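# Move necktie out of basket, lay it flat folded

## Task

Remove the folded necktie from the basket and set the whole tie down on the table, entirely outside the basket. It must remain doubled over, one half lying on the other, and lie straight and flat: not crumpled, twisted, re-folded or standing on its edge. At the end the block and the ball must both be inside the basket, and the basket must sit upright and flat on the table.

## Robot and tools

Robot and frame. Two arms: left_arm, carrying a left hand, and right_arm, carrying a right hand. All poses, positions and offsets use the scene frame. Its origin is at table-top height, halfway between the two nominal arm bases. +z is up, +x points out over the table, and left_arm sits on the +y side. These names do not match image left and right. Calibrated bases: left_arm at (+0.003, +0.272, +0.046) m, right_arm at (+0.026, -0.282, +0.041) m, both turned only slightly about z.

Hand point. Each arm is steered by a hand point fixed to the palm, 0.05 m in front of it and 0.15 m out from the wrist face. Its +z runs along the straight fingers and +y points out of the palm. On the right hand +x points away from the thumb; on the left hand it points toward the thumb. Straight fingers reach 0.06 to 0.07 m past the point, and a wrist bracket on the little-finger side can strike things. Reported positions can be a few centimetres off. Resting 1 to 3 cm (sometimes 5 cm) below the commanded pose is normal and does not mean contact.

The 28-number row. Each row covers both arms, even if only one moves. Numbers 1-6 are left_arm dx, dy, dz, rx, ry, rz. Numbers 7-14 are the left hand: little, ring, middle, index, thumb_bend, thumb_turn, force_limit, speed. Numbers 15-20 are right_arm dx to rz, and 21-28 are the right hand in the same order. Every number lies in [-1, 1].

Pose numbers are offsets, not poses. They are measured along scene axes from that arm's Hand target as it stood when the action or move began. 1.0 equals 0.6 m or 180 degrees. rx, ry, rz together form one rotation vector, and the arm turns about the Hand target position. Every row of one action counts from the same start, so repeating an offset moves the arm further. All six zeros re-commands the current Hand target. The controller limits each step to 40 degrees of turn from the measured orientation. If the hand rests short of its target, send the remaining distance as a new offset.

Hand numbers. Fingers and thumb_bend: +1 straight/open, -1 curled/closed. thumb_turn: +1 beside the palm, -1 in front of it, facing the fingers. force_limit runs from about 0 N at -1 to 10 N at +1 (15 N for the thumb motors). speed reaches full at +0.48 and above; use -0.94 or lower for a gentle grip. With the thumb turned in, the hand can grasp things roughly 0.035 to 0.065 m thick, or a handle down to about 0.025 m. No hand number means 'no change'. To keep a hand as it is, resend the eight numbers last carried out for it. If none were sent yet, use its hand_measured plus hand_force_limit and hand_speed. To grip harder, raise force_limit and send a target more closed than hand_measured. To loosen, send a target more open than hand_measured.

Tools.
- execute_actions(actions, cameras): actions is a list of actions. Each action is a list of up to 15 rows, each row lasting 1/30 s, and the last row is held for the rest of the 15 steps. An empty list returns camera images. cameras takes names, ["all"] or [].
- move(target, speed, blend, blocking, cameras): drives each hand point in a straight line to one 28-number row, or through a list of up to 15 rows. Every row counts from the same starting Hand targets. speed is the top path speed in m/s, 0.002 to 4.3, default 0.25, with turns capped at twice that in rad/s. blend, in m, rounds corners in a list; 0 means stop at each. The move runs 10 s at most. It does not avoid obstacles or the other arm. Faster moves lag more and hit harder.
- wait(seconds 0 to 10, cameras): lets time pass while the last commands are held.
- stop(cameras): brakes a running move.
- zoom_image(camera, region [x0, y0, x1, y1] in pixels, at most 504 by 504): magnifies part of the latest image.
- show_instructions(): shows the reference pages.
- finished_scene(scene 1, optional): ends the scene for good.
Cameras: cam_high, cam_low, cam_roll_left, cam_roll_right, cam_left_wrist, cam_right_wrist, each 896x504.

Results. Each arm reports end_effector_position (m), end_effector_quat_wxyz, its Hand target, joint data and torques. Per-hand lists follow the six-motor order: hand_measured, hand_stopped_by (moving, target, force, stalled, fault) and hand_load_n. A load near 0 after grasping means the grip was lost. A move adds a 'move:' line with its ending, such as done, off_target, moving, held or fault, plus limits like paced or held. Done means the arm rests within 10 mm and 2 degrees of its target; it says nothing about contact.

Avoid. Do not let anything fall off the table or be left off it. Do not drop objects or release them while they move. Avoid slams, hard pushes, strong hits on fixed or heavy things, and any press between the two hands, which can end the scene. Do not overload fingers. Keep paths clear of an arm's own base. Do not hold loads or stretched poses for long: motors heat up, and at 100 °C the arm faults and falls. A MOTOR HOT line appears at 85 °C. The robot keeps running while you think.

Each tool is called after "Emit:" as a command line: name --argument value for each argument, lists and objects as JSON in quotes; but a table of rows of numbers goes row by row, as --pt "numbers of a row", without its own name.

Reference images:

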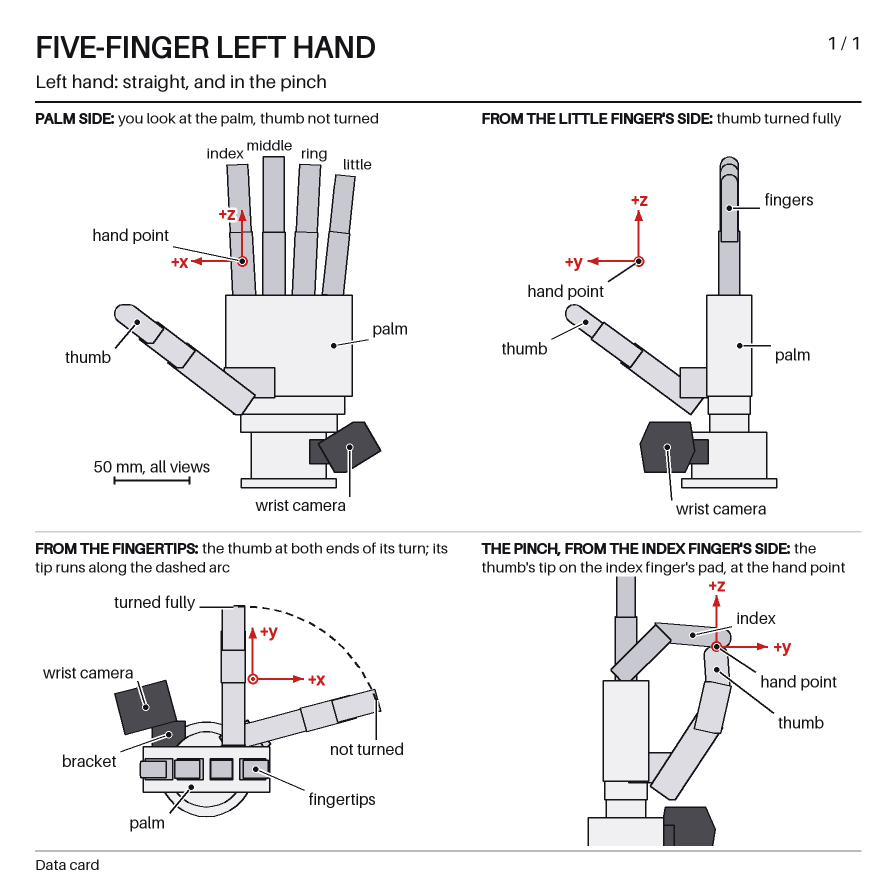

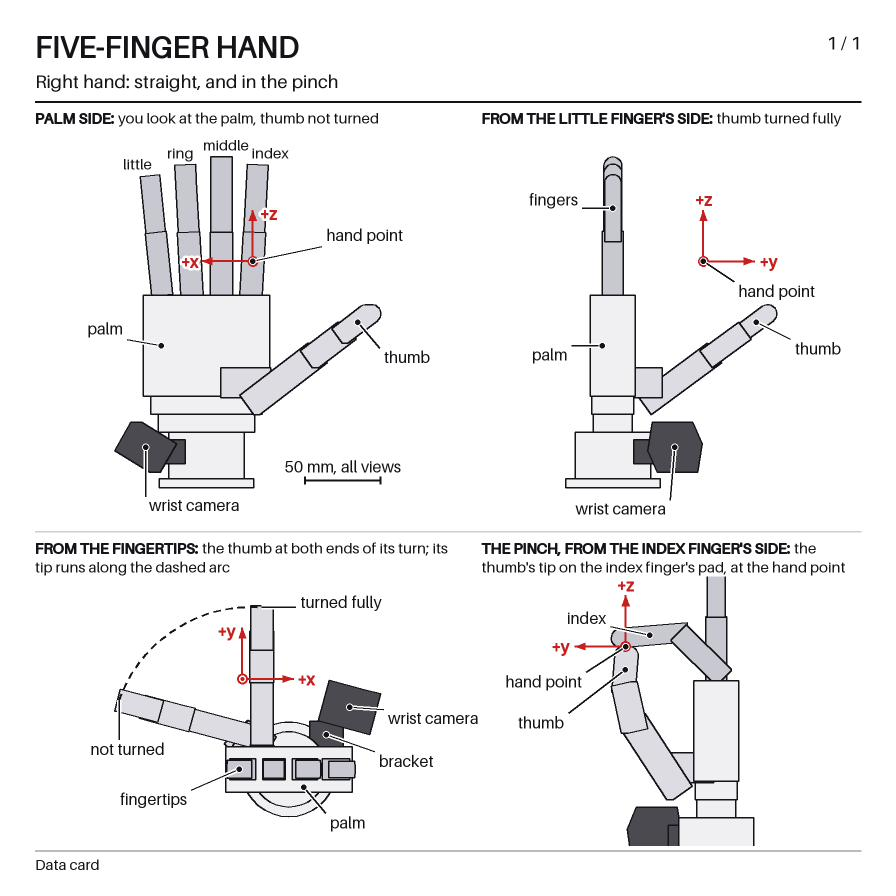

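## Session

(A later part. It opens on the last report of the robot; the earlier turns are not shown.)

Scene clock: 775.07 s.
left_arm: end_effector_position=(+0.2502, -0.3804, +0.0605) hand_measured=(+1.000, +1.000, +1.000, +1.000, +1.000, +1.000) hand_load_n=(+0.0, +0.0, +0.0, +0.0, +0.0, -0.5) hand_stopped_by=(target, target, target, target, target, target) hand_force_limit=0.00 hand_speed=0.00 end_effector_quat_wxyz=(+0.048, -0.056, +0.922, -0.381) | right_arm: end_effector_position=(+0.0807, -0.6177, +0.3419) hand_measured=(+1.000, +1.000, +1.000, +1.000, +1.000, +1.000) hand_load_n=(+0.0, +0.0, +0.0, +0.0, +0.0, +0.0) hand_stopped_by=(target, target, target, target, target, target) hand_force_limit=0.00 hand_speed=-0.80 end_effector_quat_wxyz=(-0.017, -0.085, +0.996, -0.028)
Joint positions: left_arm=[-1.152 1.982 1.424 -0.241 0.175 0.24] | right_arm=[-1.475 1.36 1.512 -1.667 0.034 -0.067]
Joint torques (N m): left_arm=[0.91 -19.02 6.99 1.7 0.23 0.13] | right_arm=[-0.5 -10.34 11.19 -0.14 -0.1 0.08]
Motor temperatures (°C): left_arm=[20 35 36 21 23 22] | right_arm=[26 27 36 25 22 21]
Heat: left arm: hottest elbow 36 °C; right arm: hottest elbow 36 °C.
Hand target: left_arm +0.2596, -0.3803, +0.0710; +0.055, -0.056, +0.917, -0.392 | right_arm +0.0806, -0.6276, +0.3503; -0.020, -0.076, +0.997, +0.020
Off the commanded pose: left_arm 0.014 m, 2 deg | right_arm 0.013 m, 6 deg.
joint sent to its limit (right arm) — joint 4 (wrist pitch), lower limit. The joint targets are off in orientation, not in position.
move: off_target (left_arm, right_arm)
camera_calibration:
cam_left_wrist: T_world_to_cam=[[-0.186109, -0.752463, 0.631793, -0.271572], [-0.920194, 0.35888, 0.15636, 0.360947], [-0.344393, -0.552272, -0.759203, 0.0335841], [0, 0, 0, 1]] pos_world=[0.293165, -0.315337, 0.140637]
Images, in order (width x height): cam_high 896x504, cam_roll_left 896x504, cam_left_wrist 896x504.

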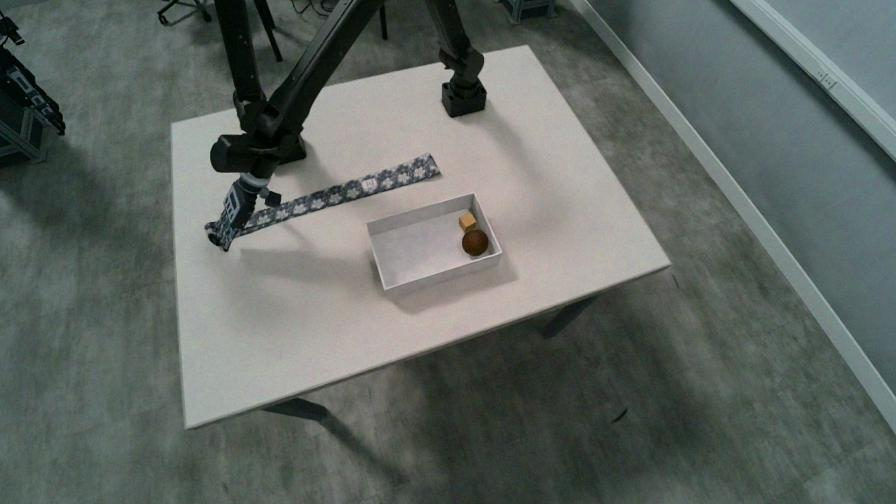

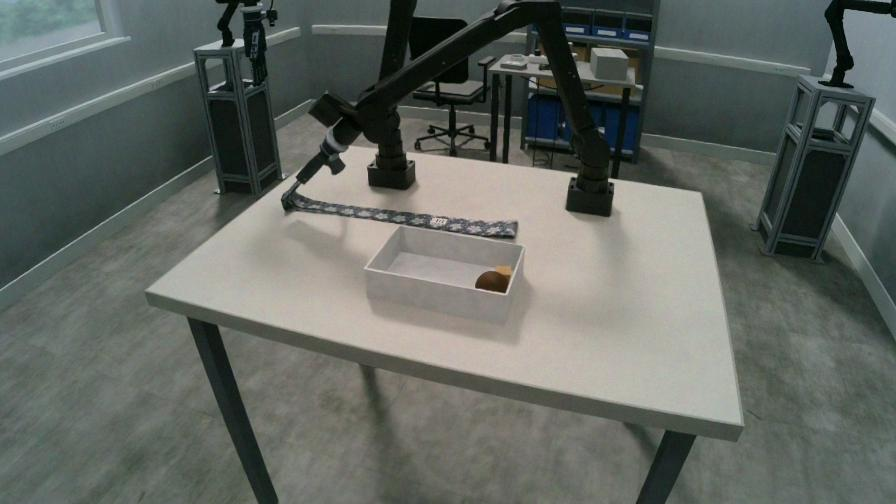

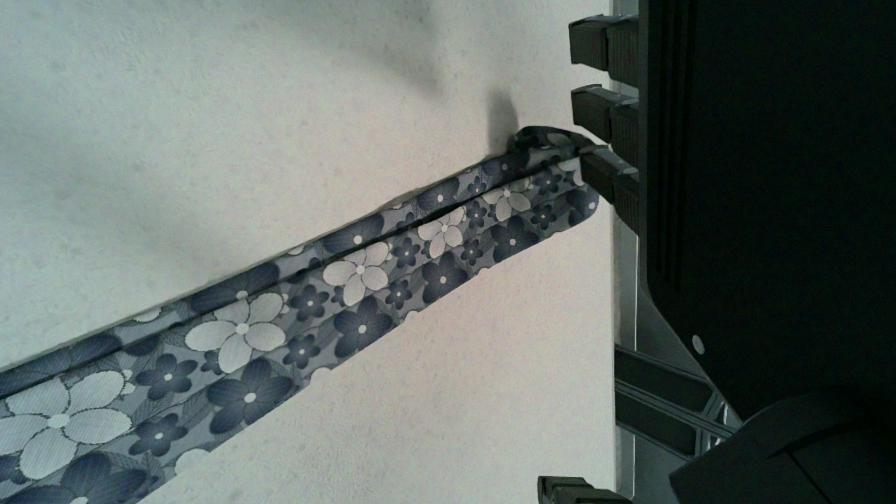

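Emit:
move --target '[0.005,0,-0.065,0,0,0,1,1,1,1,1,1,0,0,0,0,0,0,0,0,1,1,1,1,1,1,0,-0.8]' --cameras '["cam_left_wrist","cam_high"]' --speed 0.06

Scene clock: 783.63 s.
left_arm: end_effector_position=(+0.2543, -0.3840, +0.0467) hand_measured=(+1.000, +1.000, +1.000, +1.000, +1.000, +1.000) hand_load_n=(+0.0, +0.0, +0.0, -0.5, +0.0, +0.0) hand_stopped_by=(target, target, target, target, target, target) hand_force_limit=0.00 hand_speed=0.00 end_effector_quat_wxyz=(+0.054, -0.054, +0.915, -0.396) | right_arm: end_effector_position=(+0.0807, -0.6177, +0.3419) hand_measured=(+1.000, +1.000, +1.000, +1.000, +1.000, +1.000) hand_load_n=(+0.0, +0.0, +0.0, +0.0, +0.0, +0.0) hand_stopped_by=(target, target, target, target, target, target) hand_force_limit=0.00 hand_speed=-0.80 end_effector_quat_wxyz=(-0.017, -0.085, +0.996, -0.028)
Joint positions: left_arm=[-1.148 2.001 1.398 -0.159 0.178 0.243] | right_arm=[-1.475 1.36 1.512 -1.667 0.034 -0.067]
Joint torques (N m): left_arm=[0.91 -15.79 6.93 1.65 0.22 0.11] | right_arm=[-1.44 -11.75 11.17 -0.17 -0.1 0.02]
Heat: left arm: hottest elbow 36 °C; right arm: hottest elbow 37 °C.
Hand target: left_arm +0.2627, -0.3802, +0.0318; +0.055, -0.056, +0.917, -0.392 | right_arm +0.0806, -0.6276, +0.3503; -0.020, -0.076, +0.997, +0.020
Off the commanded pose: left_arm 0.017 m, 1 deg | right_arm 0.013 m, 6 deg.
joint sent to its limit (right arm) — joint 4 (wrist pitch), lower limit. The joint targets are off in orientation, not in position.
move: off_target (left_arm, right_arm)
camera_calibration:
cam_left_wrist: T_world_to_cam=[[-0.196355, -0.731105, 0.653399, -0.255028], [-0.922106, 0.364271, 0.130487, 0.371896], [-0.333414, -0.576881, -0.745683, 0.00973392], [0, 0, 0, 1]] pos_world=[0.296097, -0.316308, 0.125366]
Images, in order (width x height): cam_high 896x504, cam_left_wrist 896x504.

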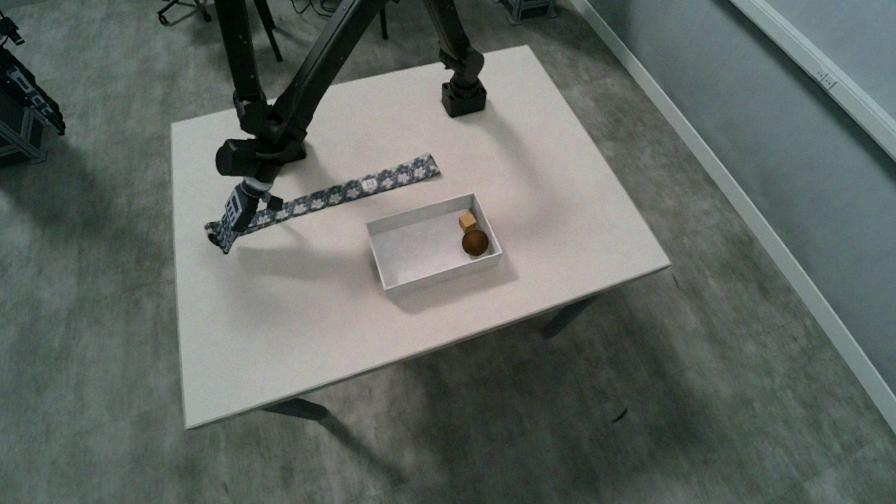

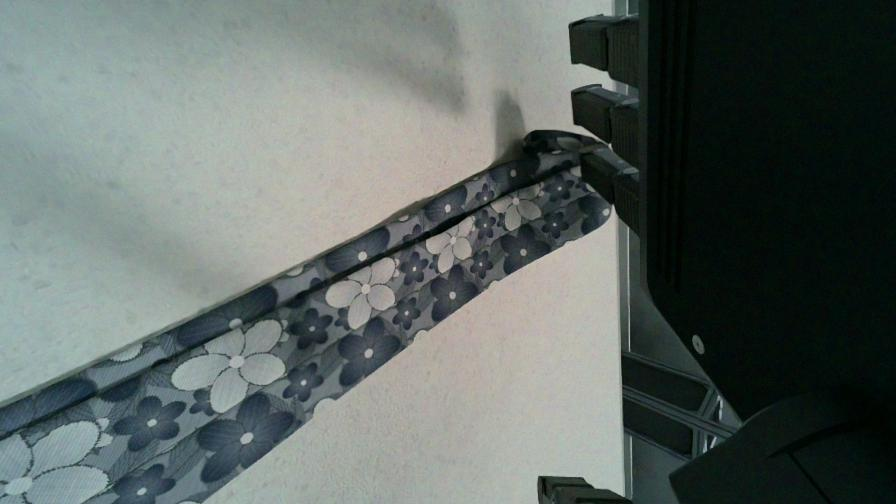

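Emit:
move --target '[0.005,0,-0.045,0,0,0,1,1,1,1,1,1,0,0,0,0,0,0,0,0,1,1,1,1,1,1,0,-0.8]' --cameras '["cam_left_wrist"]' --speed 0.06

Scene clock: 791.30 s.
left_arm: end_effector_position=(+0.2562, -0.3839, +0.0174) hand_measured=(+1.000, +1.000, +1.000, +1.000, +1.000, +1.000) hand_load_n=(+0.0, +0.0, +0.0, -0.5, +0.0, +0.0) hand_stopped_by=(target, target, target, target, target, target) hand_force_limit=0.00 hand_speed=0.00 end_effector_quat_wxyz=(+0.053, -0.053, +0.916, -0.395) | right_arm: end_effector_position=(+0.0807, -0.6177, +0.3419) hand_measured=(+1.000, +1.000, +1.000, +1.000, +1.000, +1.000) hand_load_n=(+0.0, +0.0, +0.0, +0.0, +0.0, +0.0) hand_stopped_by=(target, target, target, target, target, target) hand_force_limit=0.00 hand_speed=-0.80 end_effector_quat_wxyz=(-0.017, -0.085, +0.996, -0.028)
Joint positions: left_arm=[-1.145 2.049 1.387 -0.106 0.181 0.247] | right_arm=[-1.475 1.36 1.512 -1.667 0.034 -0.067]
Joint torques (N m): left_arm=[1.03 -16.32 6.91 1.63 0.21 0.12] | right_arm=[-1.96 -10.87 11.21 -0.21 -0.09 0.02]
Heat: left arm: hottest elbow 35 °C; right arm: hottest elbow 37 °C.
Hand target: left_arm +0.2658, -0.3803, +0.0050; +0.055, -0.056, +0.917, -0.392 | right_arm +0.0806, -0.6276, +0.3503; -0.020, -0.076, +0.997, +0.020
Off the commanded pose: left_arm 0.016 m, 1 deg | right_arm 0.013 m, 6 deg.
joint sent to its limit (right arm) — joint 4 (wrist pitch), lower limit. The joint targets are off in orientation, not in position.
move: off_target (left_arm, right_arm)
camera_calibration:
cam_left_wrist: T_world_to_cam=[[-0.196574, -0.73321, 0.650969, -0.236116], [-0.921372, 0.365184, 0.133092, 0.377565], [-0.335308, -0.573623, -0.747346, -0.00975584], [0, 0, 0, 1]] pos_world=[0.298193, -0.3166, 0.0961624]
Images, in order (width x height): cam_left_wrist 896x504.

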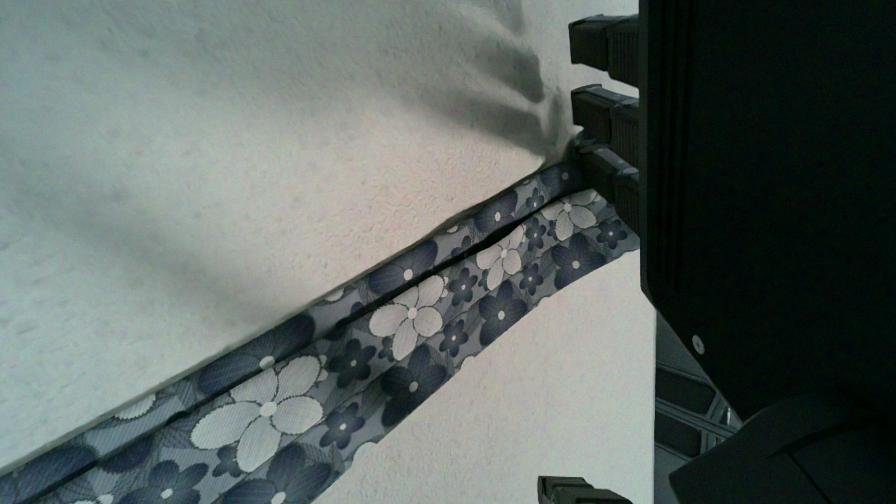

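Emit:
move --pt "0.0 0 -0.018 0 0 0 1 1 1 1 1 1 0 0 0 0 0 0 0 0 1 1 1 1 1 1 0 -0.8" --pt "0.01 -0.14 -0.016 0 0 0 1 1 1 1 1 1 0 0 0 0 0 0 0 0 1 1 1 1 1 1 0 -0.8" --cameras '["cam_left_wrist","cam_high"]' --speed 0.05

Scene clock: 803.03 s.
left_arm: end_effector_position=(+0.2789, -0.4500, +0.0048) hand_measured=(+1.000, +1.000, +1.000, +1.000, +1.000, +1.000) hand_load_n=(+0.0, +0.0, +0.0, +0.0, +0.0, +0.0) hand_stopped_by=(target, target, target, target, target, target) hand_force_limit=0.00 hand_speed=0.00 end_effector_quat_wxyz=(+0.060, -0.059, +0.915, -0.394) | right_arm: end_effector_position=(+0.0807, -0.6177, +0.3419) hand_measured=(+1.000, +1.000, +1.000, +1.000, +1.000, +1.000) hand_load_n=(+0.0, +0.0, +0.0, +0.0, +0.0, +0.0) hand_stopped_by=(target, target, target, target, target, target) hand_force_limit=0.00 hand_speed=-0.80 end_effector_quat_wxyz=(-0.017, -0.085, +0.996, -0.028)
Joint positions: left_arm=[-1.161 2.214 1.65 -0.199 0.153 0.231] | right_arm=[-1.475 1.36 1.512 -1.667 0.034 -0.067]
Joint torques (N m): left_arm=[-1.32 -17.9 10.43 0.88 0.04 -0.03] | right_arm=[-1.08 -10.11 11.03 -0.2 -0.09 0.02]
Heat: left arm: hottest elbow 35 °C; right arm: hottest elbow 37 °C.
Hand target: left_arm +0.2716, -0.4642, -0.0049; +0.055, -0.056, +0.917, -0.392 | right_arm +0.0806, -0.6276, +0.3503; -0.020, -0.076, +0.997, +0.020
Off the commanded pose: left_arm 0.018 m, 1 deg | right_arm 0.013 m, 6 deg.
joint sent to its limit (right arm) — joint 4 (wrist pitch), lower limit. The joint targets are off in orientation, not in position.
move: off_target (left_arm, right_arm)
camera_calibration:
cam_left_wrist: T_world_to_cam=[[-0.190298, -0.737557, 0.647917, -0.275702], [-0.928032, 0.350423, 0.126334, 0.419508], [-0.320223, -0.577247, -0.751161, -0.0553498], [0, 0, 0, 1]] pos_world=[0.319127, -0.382301, 0.0840571]
Images, in order (width x height): cam_high 896x504, cam_left_wrist 896x504.

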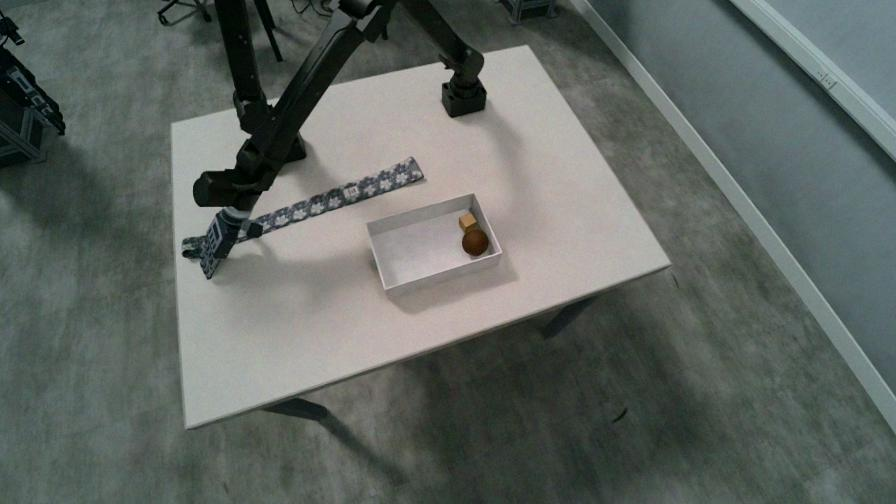

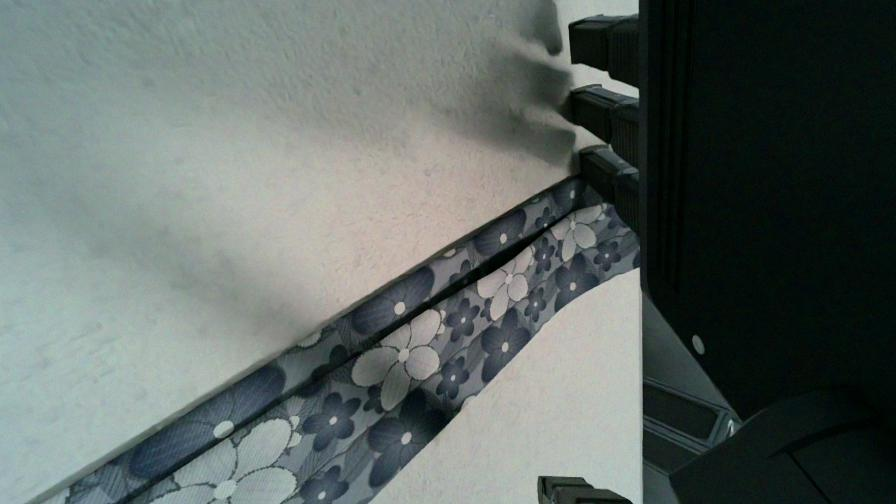

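Emit:
move --pt "0.0 0 0.12 0 0 0 1 1 1 1 1 1 0 0 0 0 0 0 0 0 1 1 1 1 1 1 0 -0.8" --pt "0.0 0.12 0.25 0 0 0 1 1 1 1 1 1 0 0 0 0 0 0 0 0 1 1 1 1 1 1 0 -0.8" --cameras '["cam_left_wrist","cam_high","cam_roll_left","cam_low"]' --speed 0.12

Emit:
zoom_image --camera "cam_high" --region '[165, 210, 265, 270]'

Emit:
zoom_image --camera "cam_high" --region '[350, 140, 450, 200]'

Emit:
zoom_image --camera "cam_left_wrist" --region '[250, 50, 600, 350]'

Scene clock: 813.77 s.
left_arm: end_effector_position=(+0.2640, -0.3985, +0.1380) hand_measured=(+1.000, +1.000, +1.000, +1.000, +1.000, +1.000) hand_load_n=(+0.0, +0.0, +0.0, +0.0, +0.0, -0.5) hand_stopped_by=(target, target, target, target, target, target) hand_force_limit=0.00 hand_speed=0.00 end_effector_quat_wxyz=(+0.051, -0.055, +0.917, -0.391) | right_arm: end_effector_position=(+0.0807, -0.6177, +0.3419) hand_measured=(+1.000, +1.000, +1.000, +1.000, +1.000, +1.000) hand_load_n=(+0.0, +0.0, +0.0, +0.0, -0.5, +0.0) hand_stopped_by=(target, target, target, target, target, target) hand_force_limit=0.00 hand_speed=-0.80 end_effector_quat_wxyz=(-0.017, -0.085, +0.996, -0.028)
Joint positions: left_arm=[-1.144 1.934 1.566 -0.408 0.181 0.247] | right_arm=[-1.475 1.36 1.512 -1.667 0.034 -0.067]
Joint torques (N m): left_arm=[1.03 -19.08 7.49 0.85 0.2 0.13] | right_arm=[-1.55 -10.4 11.12 -0.31 -0.05 0.02]
Heat: left arm: hottest elbow 35 °C; right arm: hottest elbow 37 °C.
Hand target: left_arm +0.2715, -0.3922, +0.1451; +0.055, -0.056, +0.917, -0.392 | right_arm +0.0806, -0.6276, +0.3503; -0.020, -0.076, +0.997, +0.020
Off the commanded pose: left_arm 0.012 m, 0 deg | right_arm 0.013 m, 6 deg.
joint sent to its limit (right arm) — joint 4 (wrist pitch), lower limit. The joint targets are off in orientation, not in position.
move: off_target (left_arm, right_arm)
camera_calibration:
cam_left_wrist: T_world_to_cam=[[-0.193255, -0.738806, 0.645615, -0.32613], [-0.921238, 0.363051, 0.139696, 0.37228], [-0.337599, -0.567768, -0.750777, 0.0780616], [0, 0, 0, 1]] pos_world=[0.306285, -0.331782, 0.217155]
Images, in order (width x height): cam_high 896x504, cam_low 896x504, cam_roll_left 896x504, cam_left_wrist 896x504.

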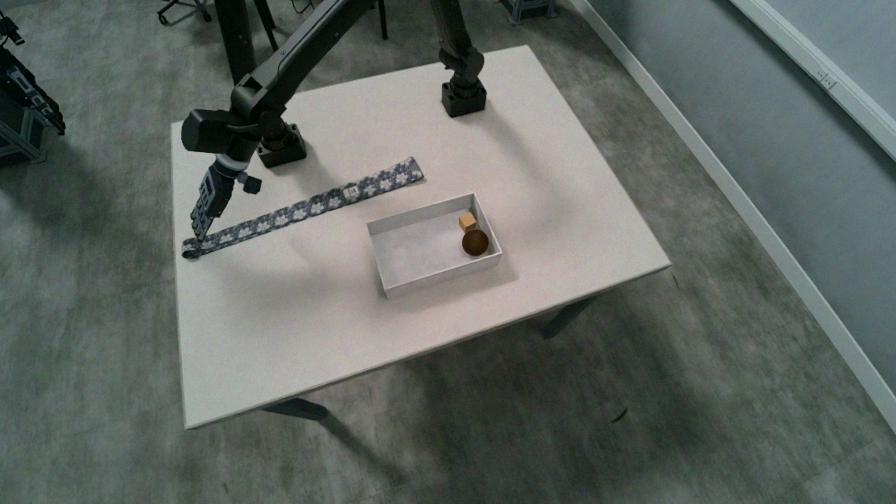

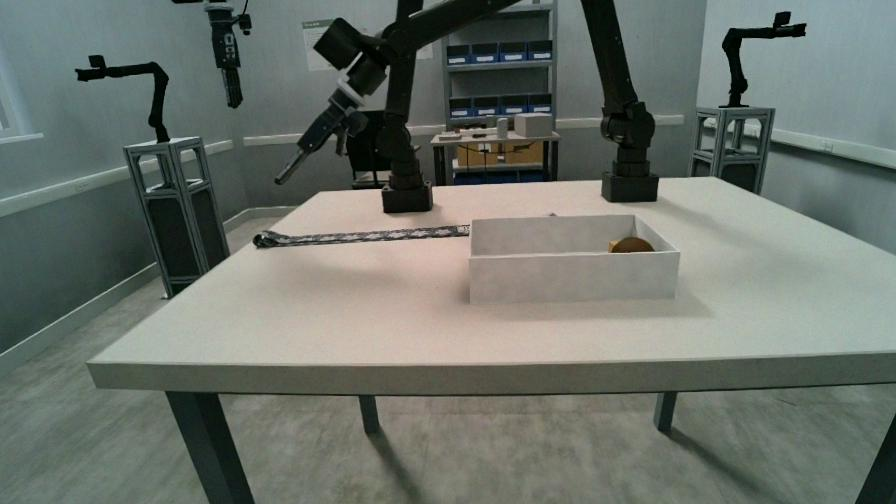

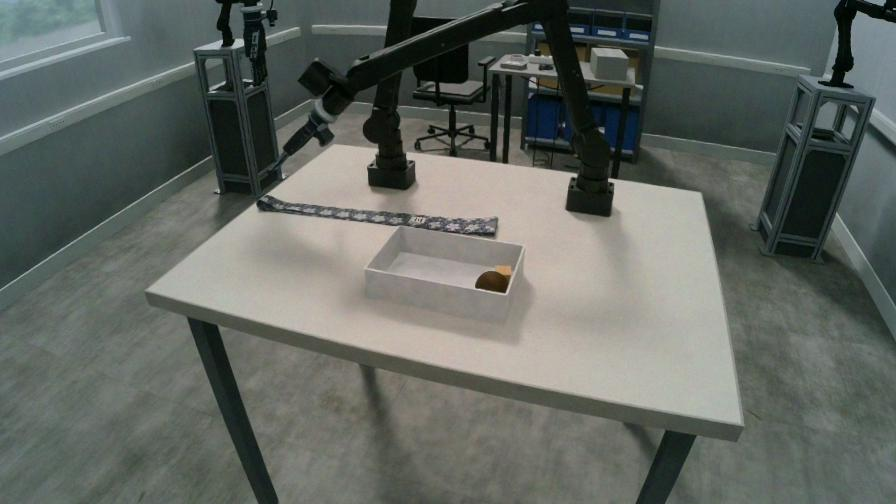

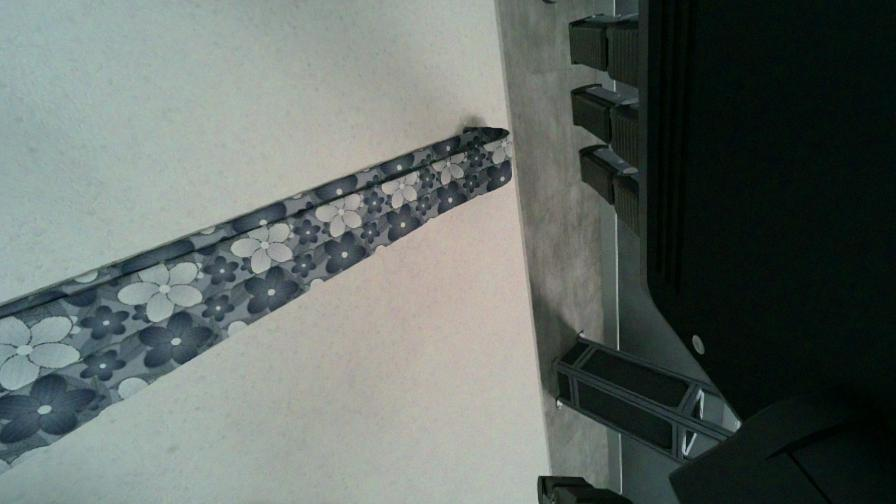

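Scaled by 5.040 from the camera's 896x504 image, which has a finer 1280x720 frame.

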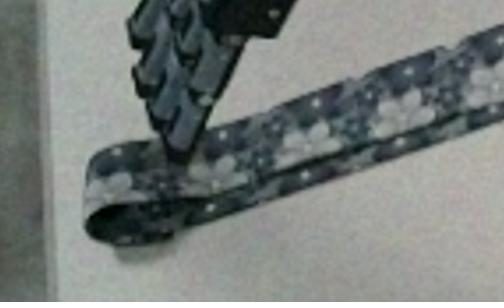

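Scaled by 5.040 from the camera's 896x504 image, which has a finer 1280x720 frame.

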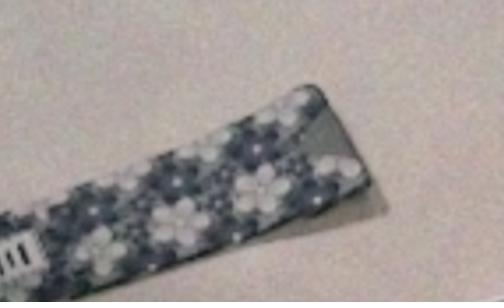

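Scaled by 1.440 from the camera's 896x504 image, which has a finer 1280x720 frame.

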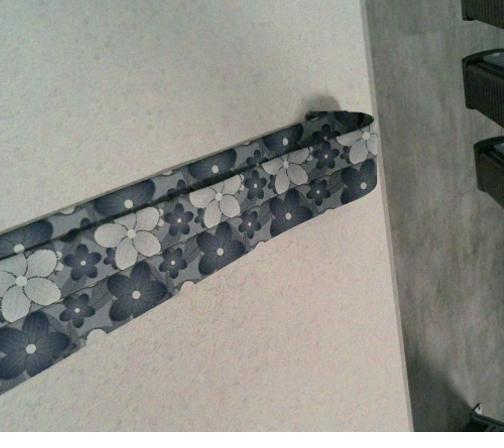

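Emit:
move --pt "-0.01 0.3 0.12 0 0 0 1 1 1 1 1 1 0 0 0 0 0 0 0 0 1 1 1 1 1 1 0 -0.8" --pt "-0.036 0.99 0.05 0 0 0.111 1 1 1 1 1 1 0 0 0 0 0 0 0 0 1 1 1 1 1 1 0 -0.8" --cameras '["cam_left_wrist","cam_high"]' --speed 0.2 --blend '[0.05,0]'

Scene clock: 833.63 s.
left_arm: end_effector_position=(+0.2451, +0.1976, +0.1710) hand_measured=(+1.000, +1.000, +1.000, +1.000, +1.000, +1.000) hand_load_n=(+0.0, +0.0, +0.0, +0.0, +0.0, +0.0) hand_stopped_by=(target, target, target, target, target, target) hand_force_limit=0.00 hand_speed=0.00 end_effector_quat_wxyz=(+0.120, -0.211, +0.894, -0.377) | right_arm: end_effector_position=(+0.0807, -0.6177, +0.3419) hand_measured=(+1.000, +1.000, +1.000, +1.000, +1.000, +1.000) hand_load_n=(+0.0, +0.0, -0.5, +0.0, +0.0, +0.0) hand_stopped_by=(target, target, target, target, target, target) hand_force_limit=0.00 hand_speed=-0.80 end_effector_quat_wxyz=(-0.017, -0.085, +0.996, -0.028)
Joint positions: left_arm=[0.098 0.819 0.602 -0.941 0.723 1.062] | right_arm=[-1.475 1.36 1.512 -1.667 0.034 -0.067]
Joint torques (N m): left_arm=[0.91 -1.03 8.91 0.4 0.65 0.12] | right_arm=[-0.26 -10.05 11.08 -0.49 -0.04 0.04]
Heat: left arm: hottest elbow 35 °C; right arm: hottest elbow 37 °C.
Hand target: left_arm +0.2499, +0.2018, +0.1751; +0.122, -0.214, +0.893, -0.376 | right_arm +0.0806, -0.6276, +0.3503; -0.020, -0.076, +0.997, +0.020
Off the commanded pose: left_arm 0.008 m, 0 deg | right_arm 0.013 m, 6 deg.
joint sent to its limit (right arm) — joint 4 (wrist pitch), lower limit. The joint targets are off in orientation, not in position.
move: off_target (right_arm)
camera_calibration:
cam_left_wrist: T_world_to_cam=[[0.0666666, -0.7598, 0.64673, 0.0295041], [-0.990321, 0.0286976, 0.1358, 0.217496], [-0.12174, -0.649523, -0.750532, 0.398082], [0, 0, 0, 1]] pos_world=[0.261886, 0.274739, 0.250156]
Images, in order (width x height): cam_high 896x504, cam_left_wrist 896x504.

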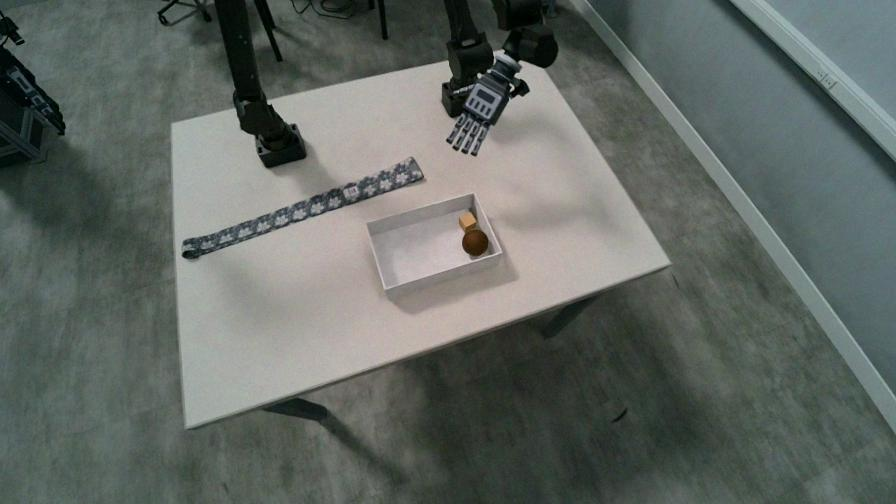

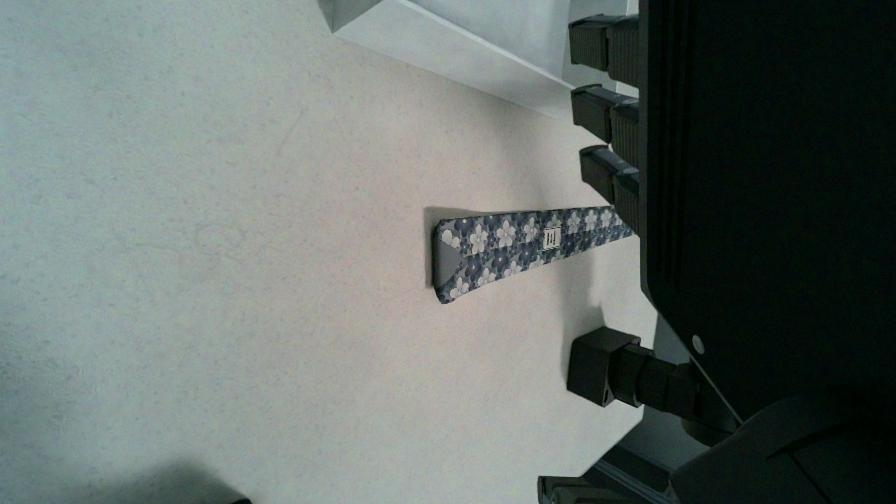

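Emit:
zoom_image --camera "cam_left_wrist" --region '[400, 180, 560, 330]'

Scaled by 3.150 from the camera's 896x504 image, which has a finer 1280x720 frame.

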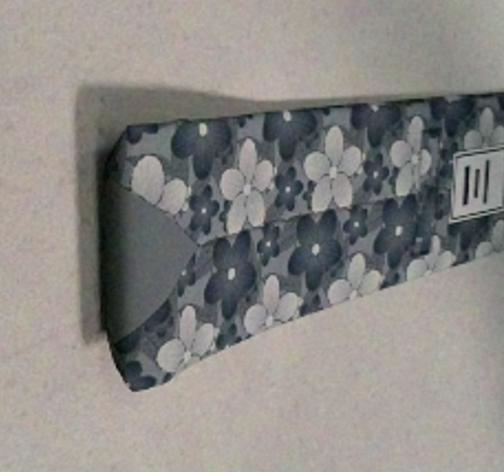

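Emit:
move --target '[-0.075,-0.345,-0.14,0,0,-0.139,-1,-1,0.3,0.3,1,-1,0,0,0,0,0,0,0,0,1,1,1,1,1,1,0,-0.8]' --cameras '["cam_left_wrist","cam_high","cam_roll_left"]' --speed 0.15

Scene clock: 867.93 s.
left_arm: end_effector_position=(+0.2003, +0.0040, +0.0872) hand_measured=(-1.000, -1.000, +0.300, +0.300, +1.000, -1.000) hand_load_n=(+0.0, +0.0, +0.0, +0.0, +0.0, +0.0) hand_stopped_by=(target, target, target, target, target, target) hand_force_limit=0.00 hand_speed=0.00 end_effector_quat_wxyz=(+0.035, -0.019, +0.920, -0.389) | right_arm: end_effector_position=(+0.0807, -0.6177, +0.3419) hand_measured=(+1.000, +1.000, +1.000, +1.000, +1.000, +1.000) hand_load_n=(+0.0, +0.0, +0.0, +0.0, +0.0, +0.0) hand_stopped_by=(target, target, target, target, target, target) hand_force_limit=0.00 hand_speed=-0.80 end_effector_quat_wxyz=(-0.017, -0.085, +0.996, -0.028)
Joint positions: left_arm=[-0.683 1.115 0.501 -0.329 0.537 0.682] | right_arm=[-1.475 1.36 1.512 -1.667 0.034 -0.067]
Joint torques (N m): left_arm=[-1.2 -3.43 8.2 1.44 0.29 -0.05] | right_arm=[-1.2 -11.28 10.93 -0.23 -0.12 -0.01]
Heat: left arm: hottest elbow 36 °C; right arm: hottest elbow 37 °C.
Hand target: left_arm +0.2048, -0.0053, +0.0912; +0.038, -0.016, +0.918, -0.394 | right_arm +0.0806, -0.6276, +0.3503; -0.020, -0.076, +0.997, +0.020
Off the commanded pose: left_arm 0.011 m, 1 deg | right_arm 0.013 m, 6 deg.
joint sent to its limit (right arm) — joint 4 (wrist pitch), lower limit. The joint targets are off in orientation, not in position.
move: off_target (left_arm, right_arm)
camera_calibration:
cam_left_wrist: T_world_to_cam=[[-0.247805, -0.726494, 0.640937, 0.00302865], [-0.890153, 0.431859, 0.145347, 0.167564], [-0.382388, -0.534514, -0.753707, 0.255994], [0, 0, 0, 1]] pos_world=[0.247797, 0.0666689, 0.166649]
Images, in order (width x height): cam_high 896x504, cam_roll_left 896x504, cam_left_wrist 896x504.

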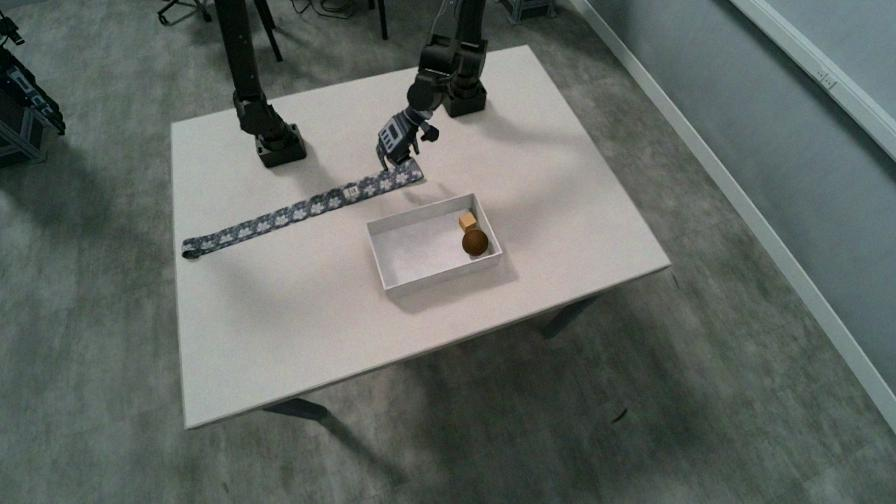

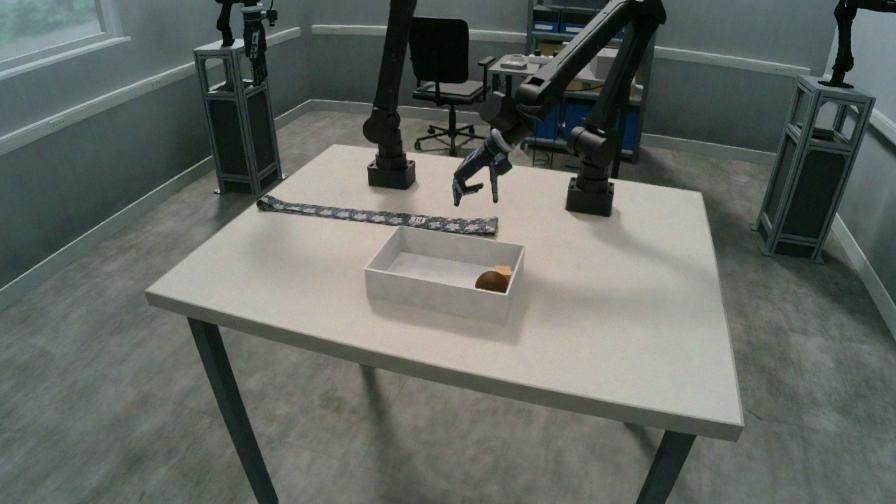

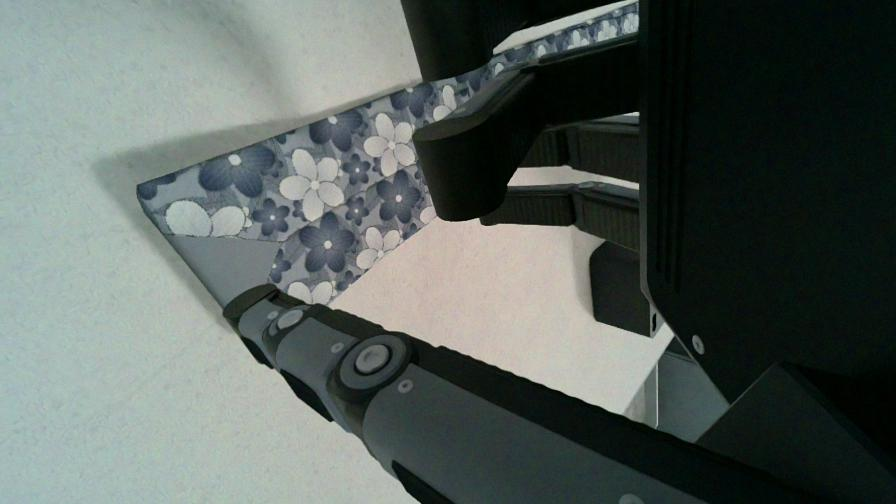

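Emit:
execute_actions --actions '[]' --cameras '["cam_high","cam_left_wrist"]'

Scene clock: 887.87 s.
left_arm: end_effector_position=(+0.2003, +0.0039, +0.0872) hand_measured=(-1.000, -1.000, +0.300, +0.300, +1.000, -1.000) hand_load_n=(+0.0, +0.5, +0.0, +0.0, -0.5, +0.5) hand_stopped_by=(target, target, target, target, target, target) hand_force_limit=0.00 hand_speed=0.00 end_effector_quat_wxyz=(+0.035, -0.020, +0.920, -0.389) | right_arm: end_effector_position=(+0.0807, -0.6177, +0.3419) hand_measured=(+1.000, +1.000, +1.000, +1.000, +1.000, +1.000) hand_load_n=(+0.0, +0.0, +0.0, +0.0, -0.5, +0.0) hand_stopped_by=(target, target, target, target, target, target) hand_force_limit=0.00 hand_speed=-0.80 end_effector_quat_wxyz=(-0.017, -0.085, +0.996, -0.028)
Joint positions: left_arm=[-0.683 1.115 0.501 -0.328 0.537 0.681] | right_arm=[-1.475 1.36 1.512 -1.667 0.034 -0.067]
Joint velocities: within noise
Joint torques (N m): left_arm=[-1.2 -3.25 8.17 1.42 0.26 -0.02] | right_arm=[-0.32 -9.99 11.11 -0.28 -0.08 0.02]
Motor temperatures (°C): left_arm=[20 30 36 21 23 22] | right_arm=[26 27 38 25 22 21]
Heat: left arm: hottest elbow 36 °C; right arm: hottest elbow 38 °C.
Hand target: left_arm +0.2049, -0.0053, +0.0913; +0.038, -0.016, +0.918, -0.394 | right_arm +0.0806, -0.6276, +0.3503; -0.020, -0.076, +0.997, +0.020
Off the commanded pose: left_arm 0.011 m, 1 deg | right_arm 0.013 m, 6 deg.
camera_calibration:
cam_left_wrist: T_world_to_cam=[[-0.247264, -0.726431, 0.641217, 0.00277884], [-0.890335, 0.431447, 0.145455, 0.167604], [-0.382314, -0.534932, -0.753448, 0.256036], [0, 0, 0, 1]] pos_world=[0.247797, 0.066668, 0.166749]
Images, in order (width x height): cam_high 896x504, cam_left_wrist 896x504.

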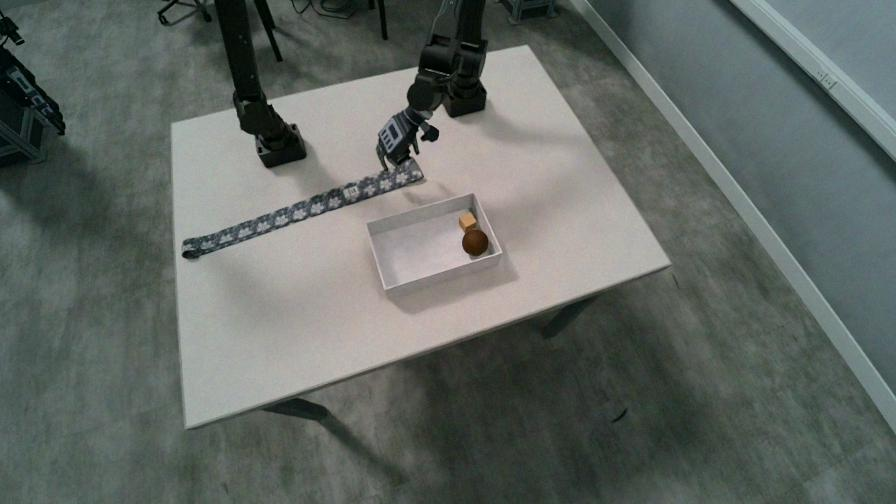

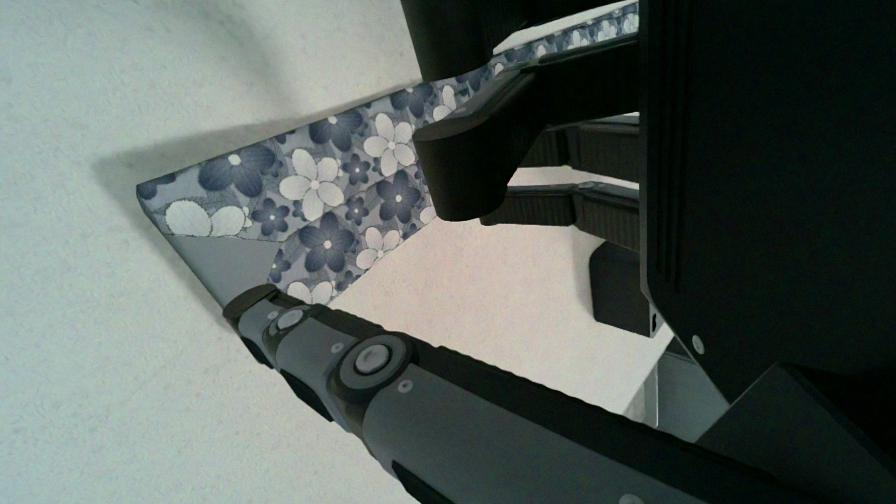

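Emit:
zoom_image --camera "cam_left_wrist" --region '[120, 60, 460, 360]'

Emit:
zoom_image --camera "cam_high" --region '[330, 120, 470, 220]'

Scaled by 1.482 from the camera's 896x504 image, which has a finer 1280x720 frame.

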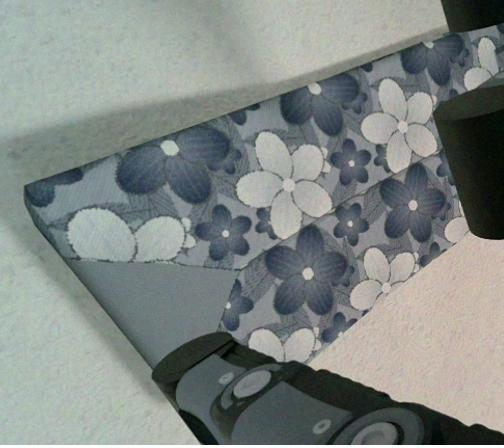

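Scaled by 3.600 from the camera's 896x504 image, which has a finer 1280x720 frame.

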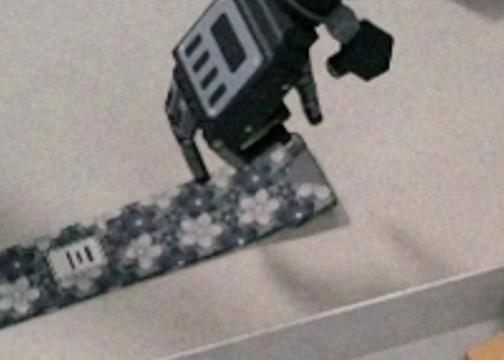

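Emit:
move --target '[0.02,-0.025,-0.1,0,0,0,-1,-1,0.3,0.3,1,-1,0,0,0,0,0,0,0,0,1,1,1,1,1,1,0,-0.8]' --speed 0.1 --cameras '["cam_left_wrist"]'

Scene clock: 903.73 s.
left_arm: end_effector_position=(+0.2213, -0.0169, +0.0357) hand_measured=(-1.000, -1.000, +0.300, +0.300, +1.000, -1.000) hand_load_n=(+0.0, +0.0, +0.0, +0.0, +0.0, +0.0) hand_stopped_by=(target, target, target, target, target, target) hand_force_limit=0.00 hand_speed=0.00 end_effector_quat_wxyz=(+0.043, -0.018, +0.918, -0.395) | right_arm: end_effector_position=(+0.0807, -0.6177, +0.3419) hand_measured=(+1.000, +1.000, +1.000, +1.000, +1.000, +1.000) hand_load_n=(+0.0, +0.0, +0.0, +0.0, +0.0, +0.0) hand_stopped_by=(target, target, target, target, target, target) hand_force_limit=0.00 hand_speed=-0.80 end_effector_quat_wxyz=(-0.017, -0.085, +0.996, -0.028)
Joint positions: left_arm=[-0.695 1.34 0.486 -0.062 0.529 0.669] | right_arm=[-1.475 1.36 1.512 -1.667 0.034 -0.067]
Joint torques (N m): left_arm=[-1.49 -5.19 5.6 1.48 0.27 -0.04] | right_arm=[-1.2 -10.11 11.12 -0.1 -0.1 -0.02]
Heat: left arm: hottest elbow 36 °C; right arm: hottest elbow 38 °C.
Hand target: left_arm +0.2167, -0.0202, +0.0311; +0.038, -0.016, +0.918, -0.394 | right_arm +0.0806, -0.6276, +0.3503; -0.020, -0.076, +0.997, +0.020
Off the commanded pose: left_arm 0.007 m, 1 deg | right_arm 0.013 m, 6 deg.
joint sent to its limit (right arm) — joint 4 (wrist pitch), lower limit. The joint targets are off in orientation, not in position.
move: off_target (right_arm)
camera_calibration:
cam_left_wrist: T_world_to_cam=[[-0.25636, -0.718948, 0.646059, 0.0278133], [-0.893203, 0.43166, 0.125932, 0.204062], [-0.369416, -0.544778, -0.752827, 0.210966], [0, 0, 0, 1]] pos_world=[0.267333, 0.0468408, 0.115154]
Images, in order (width x height): cam_left_wrist 896x504.

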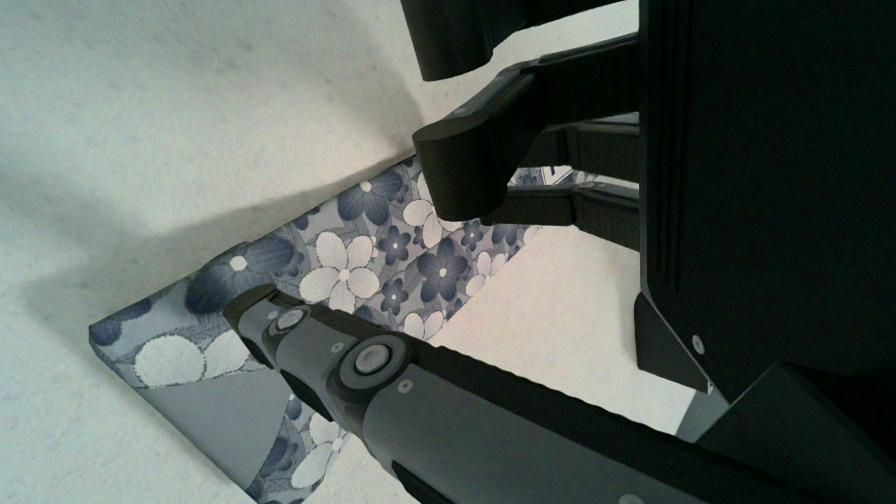

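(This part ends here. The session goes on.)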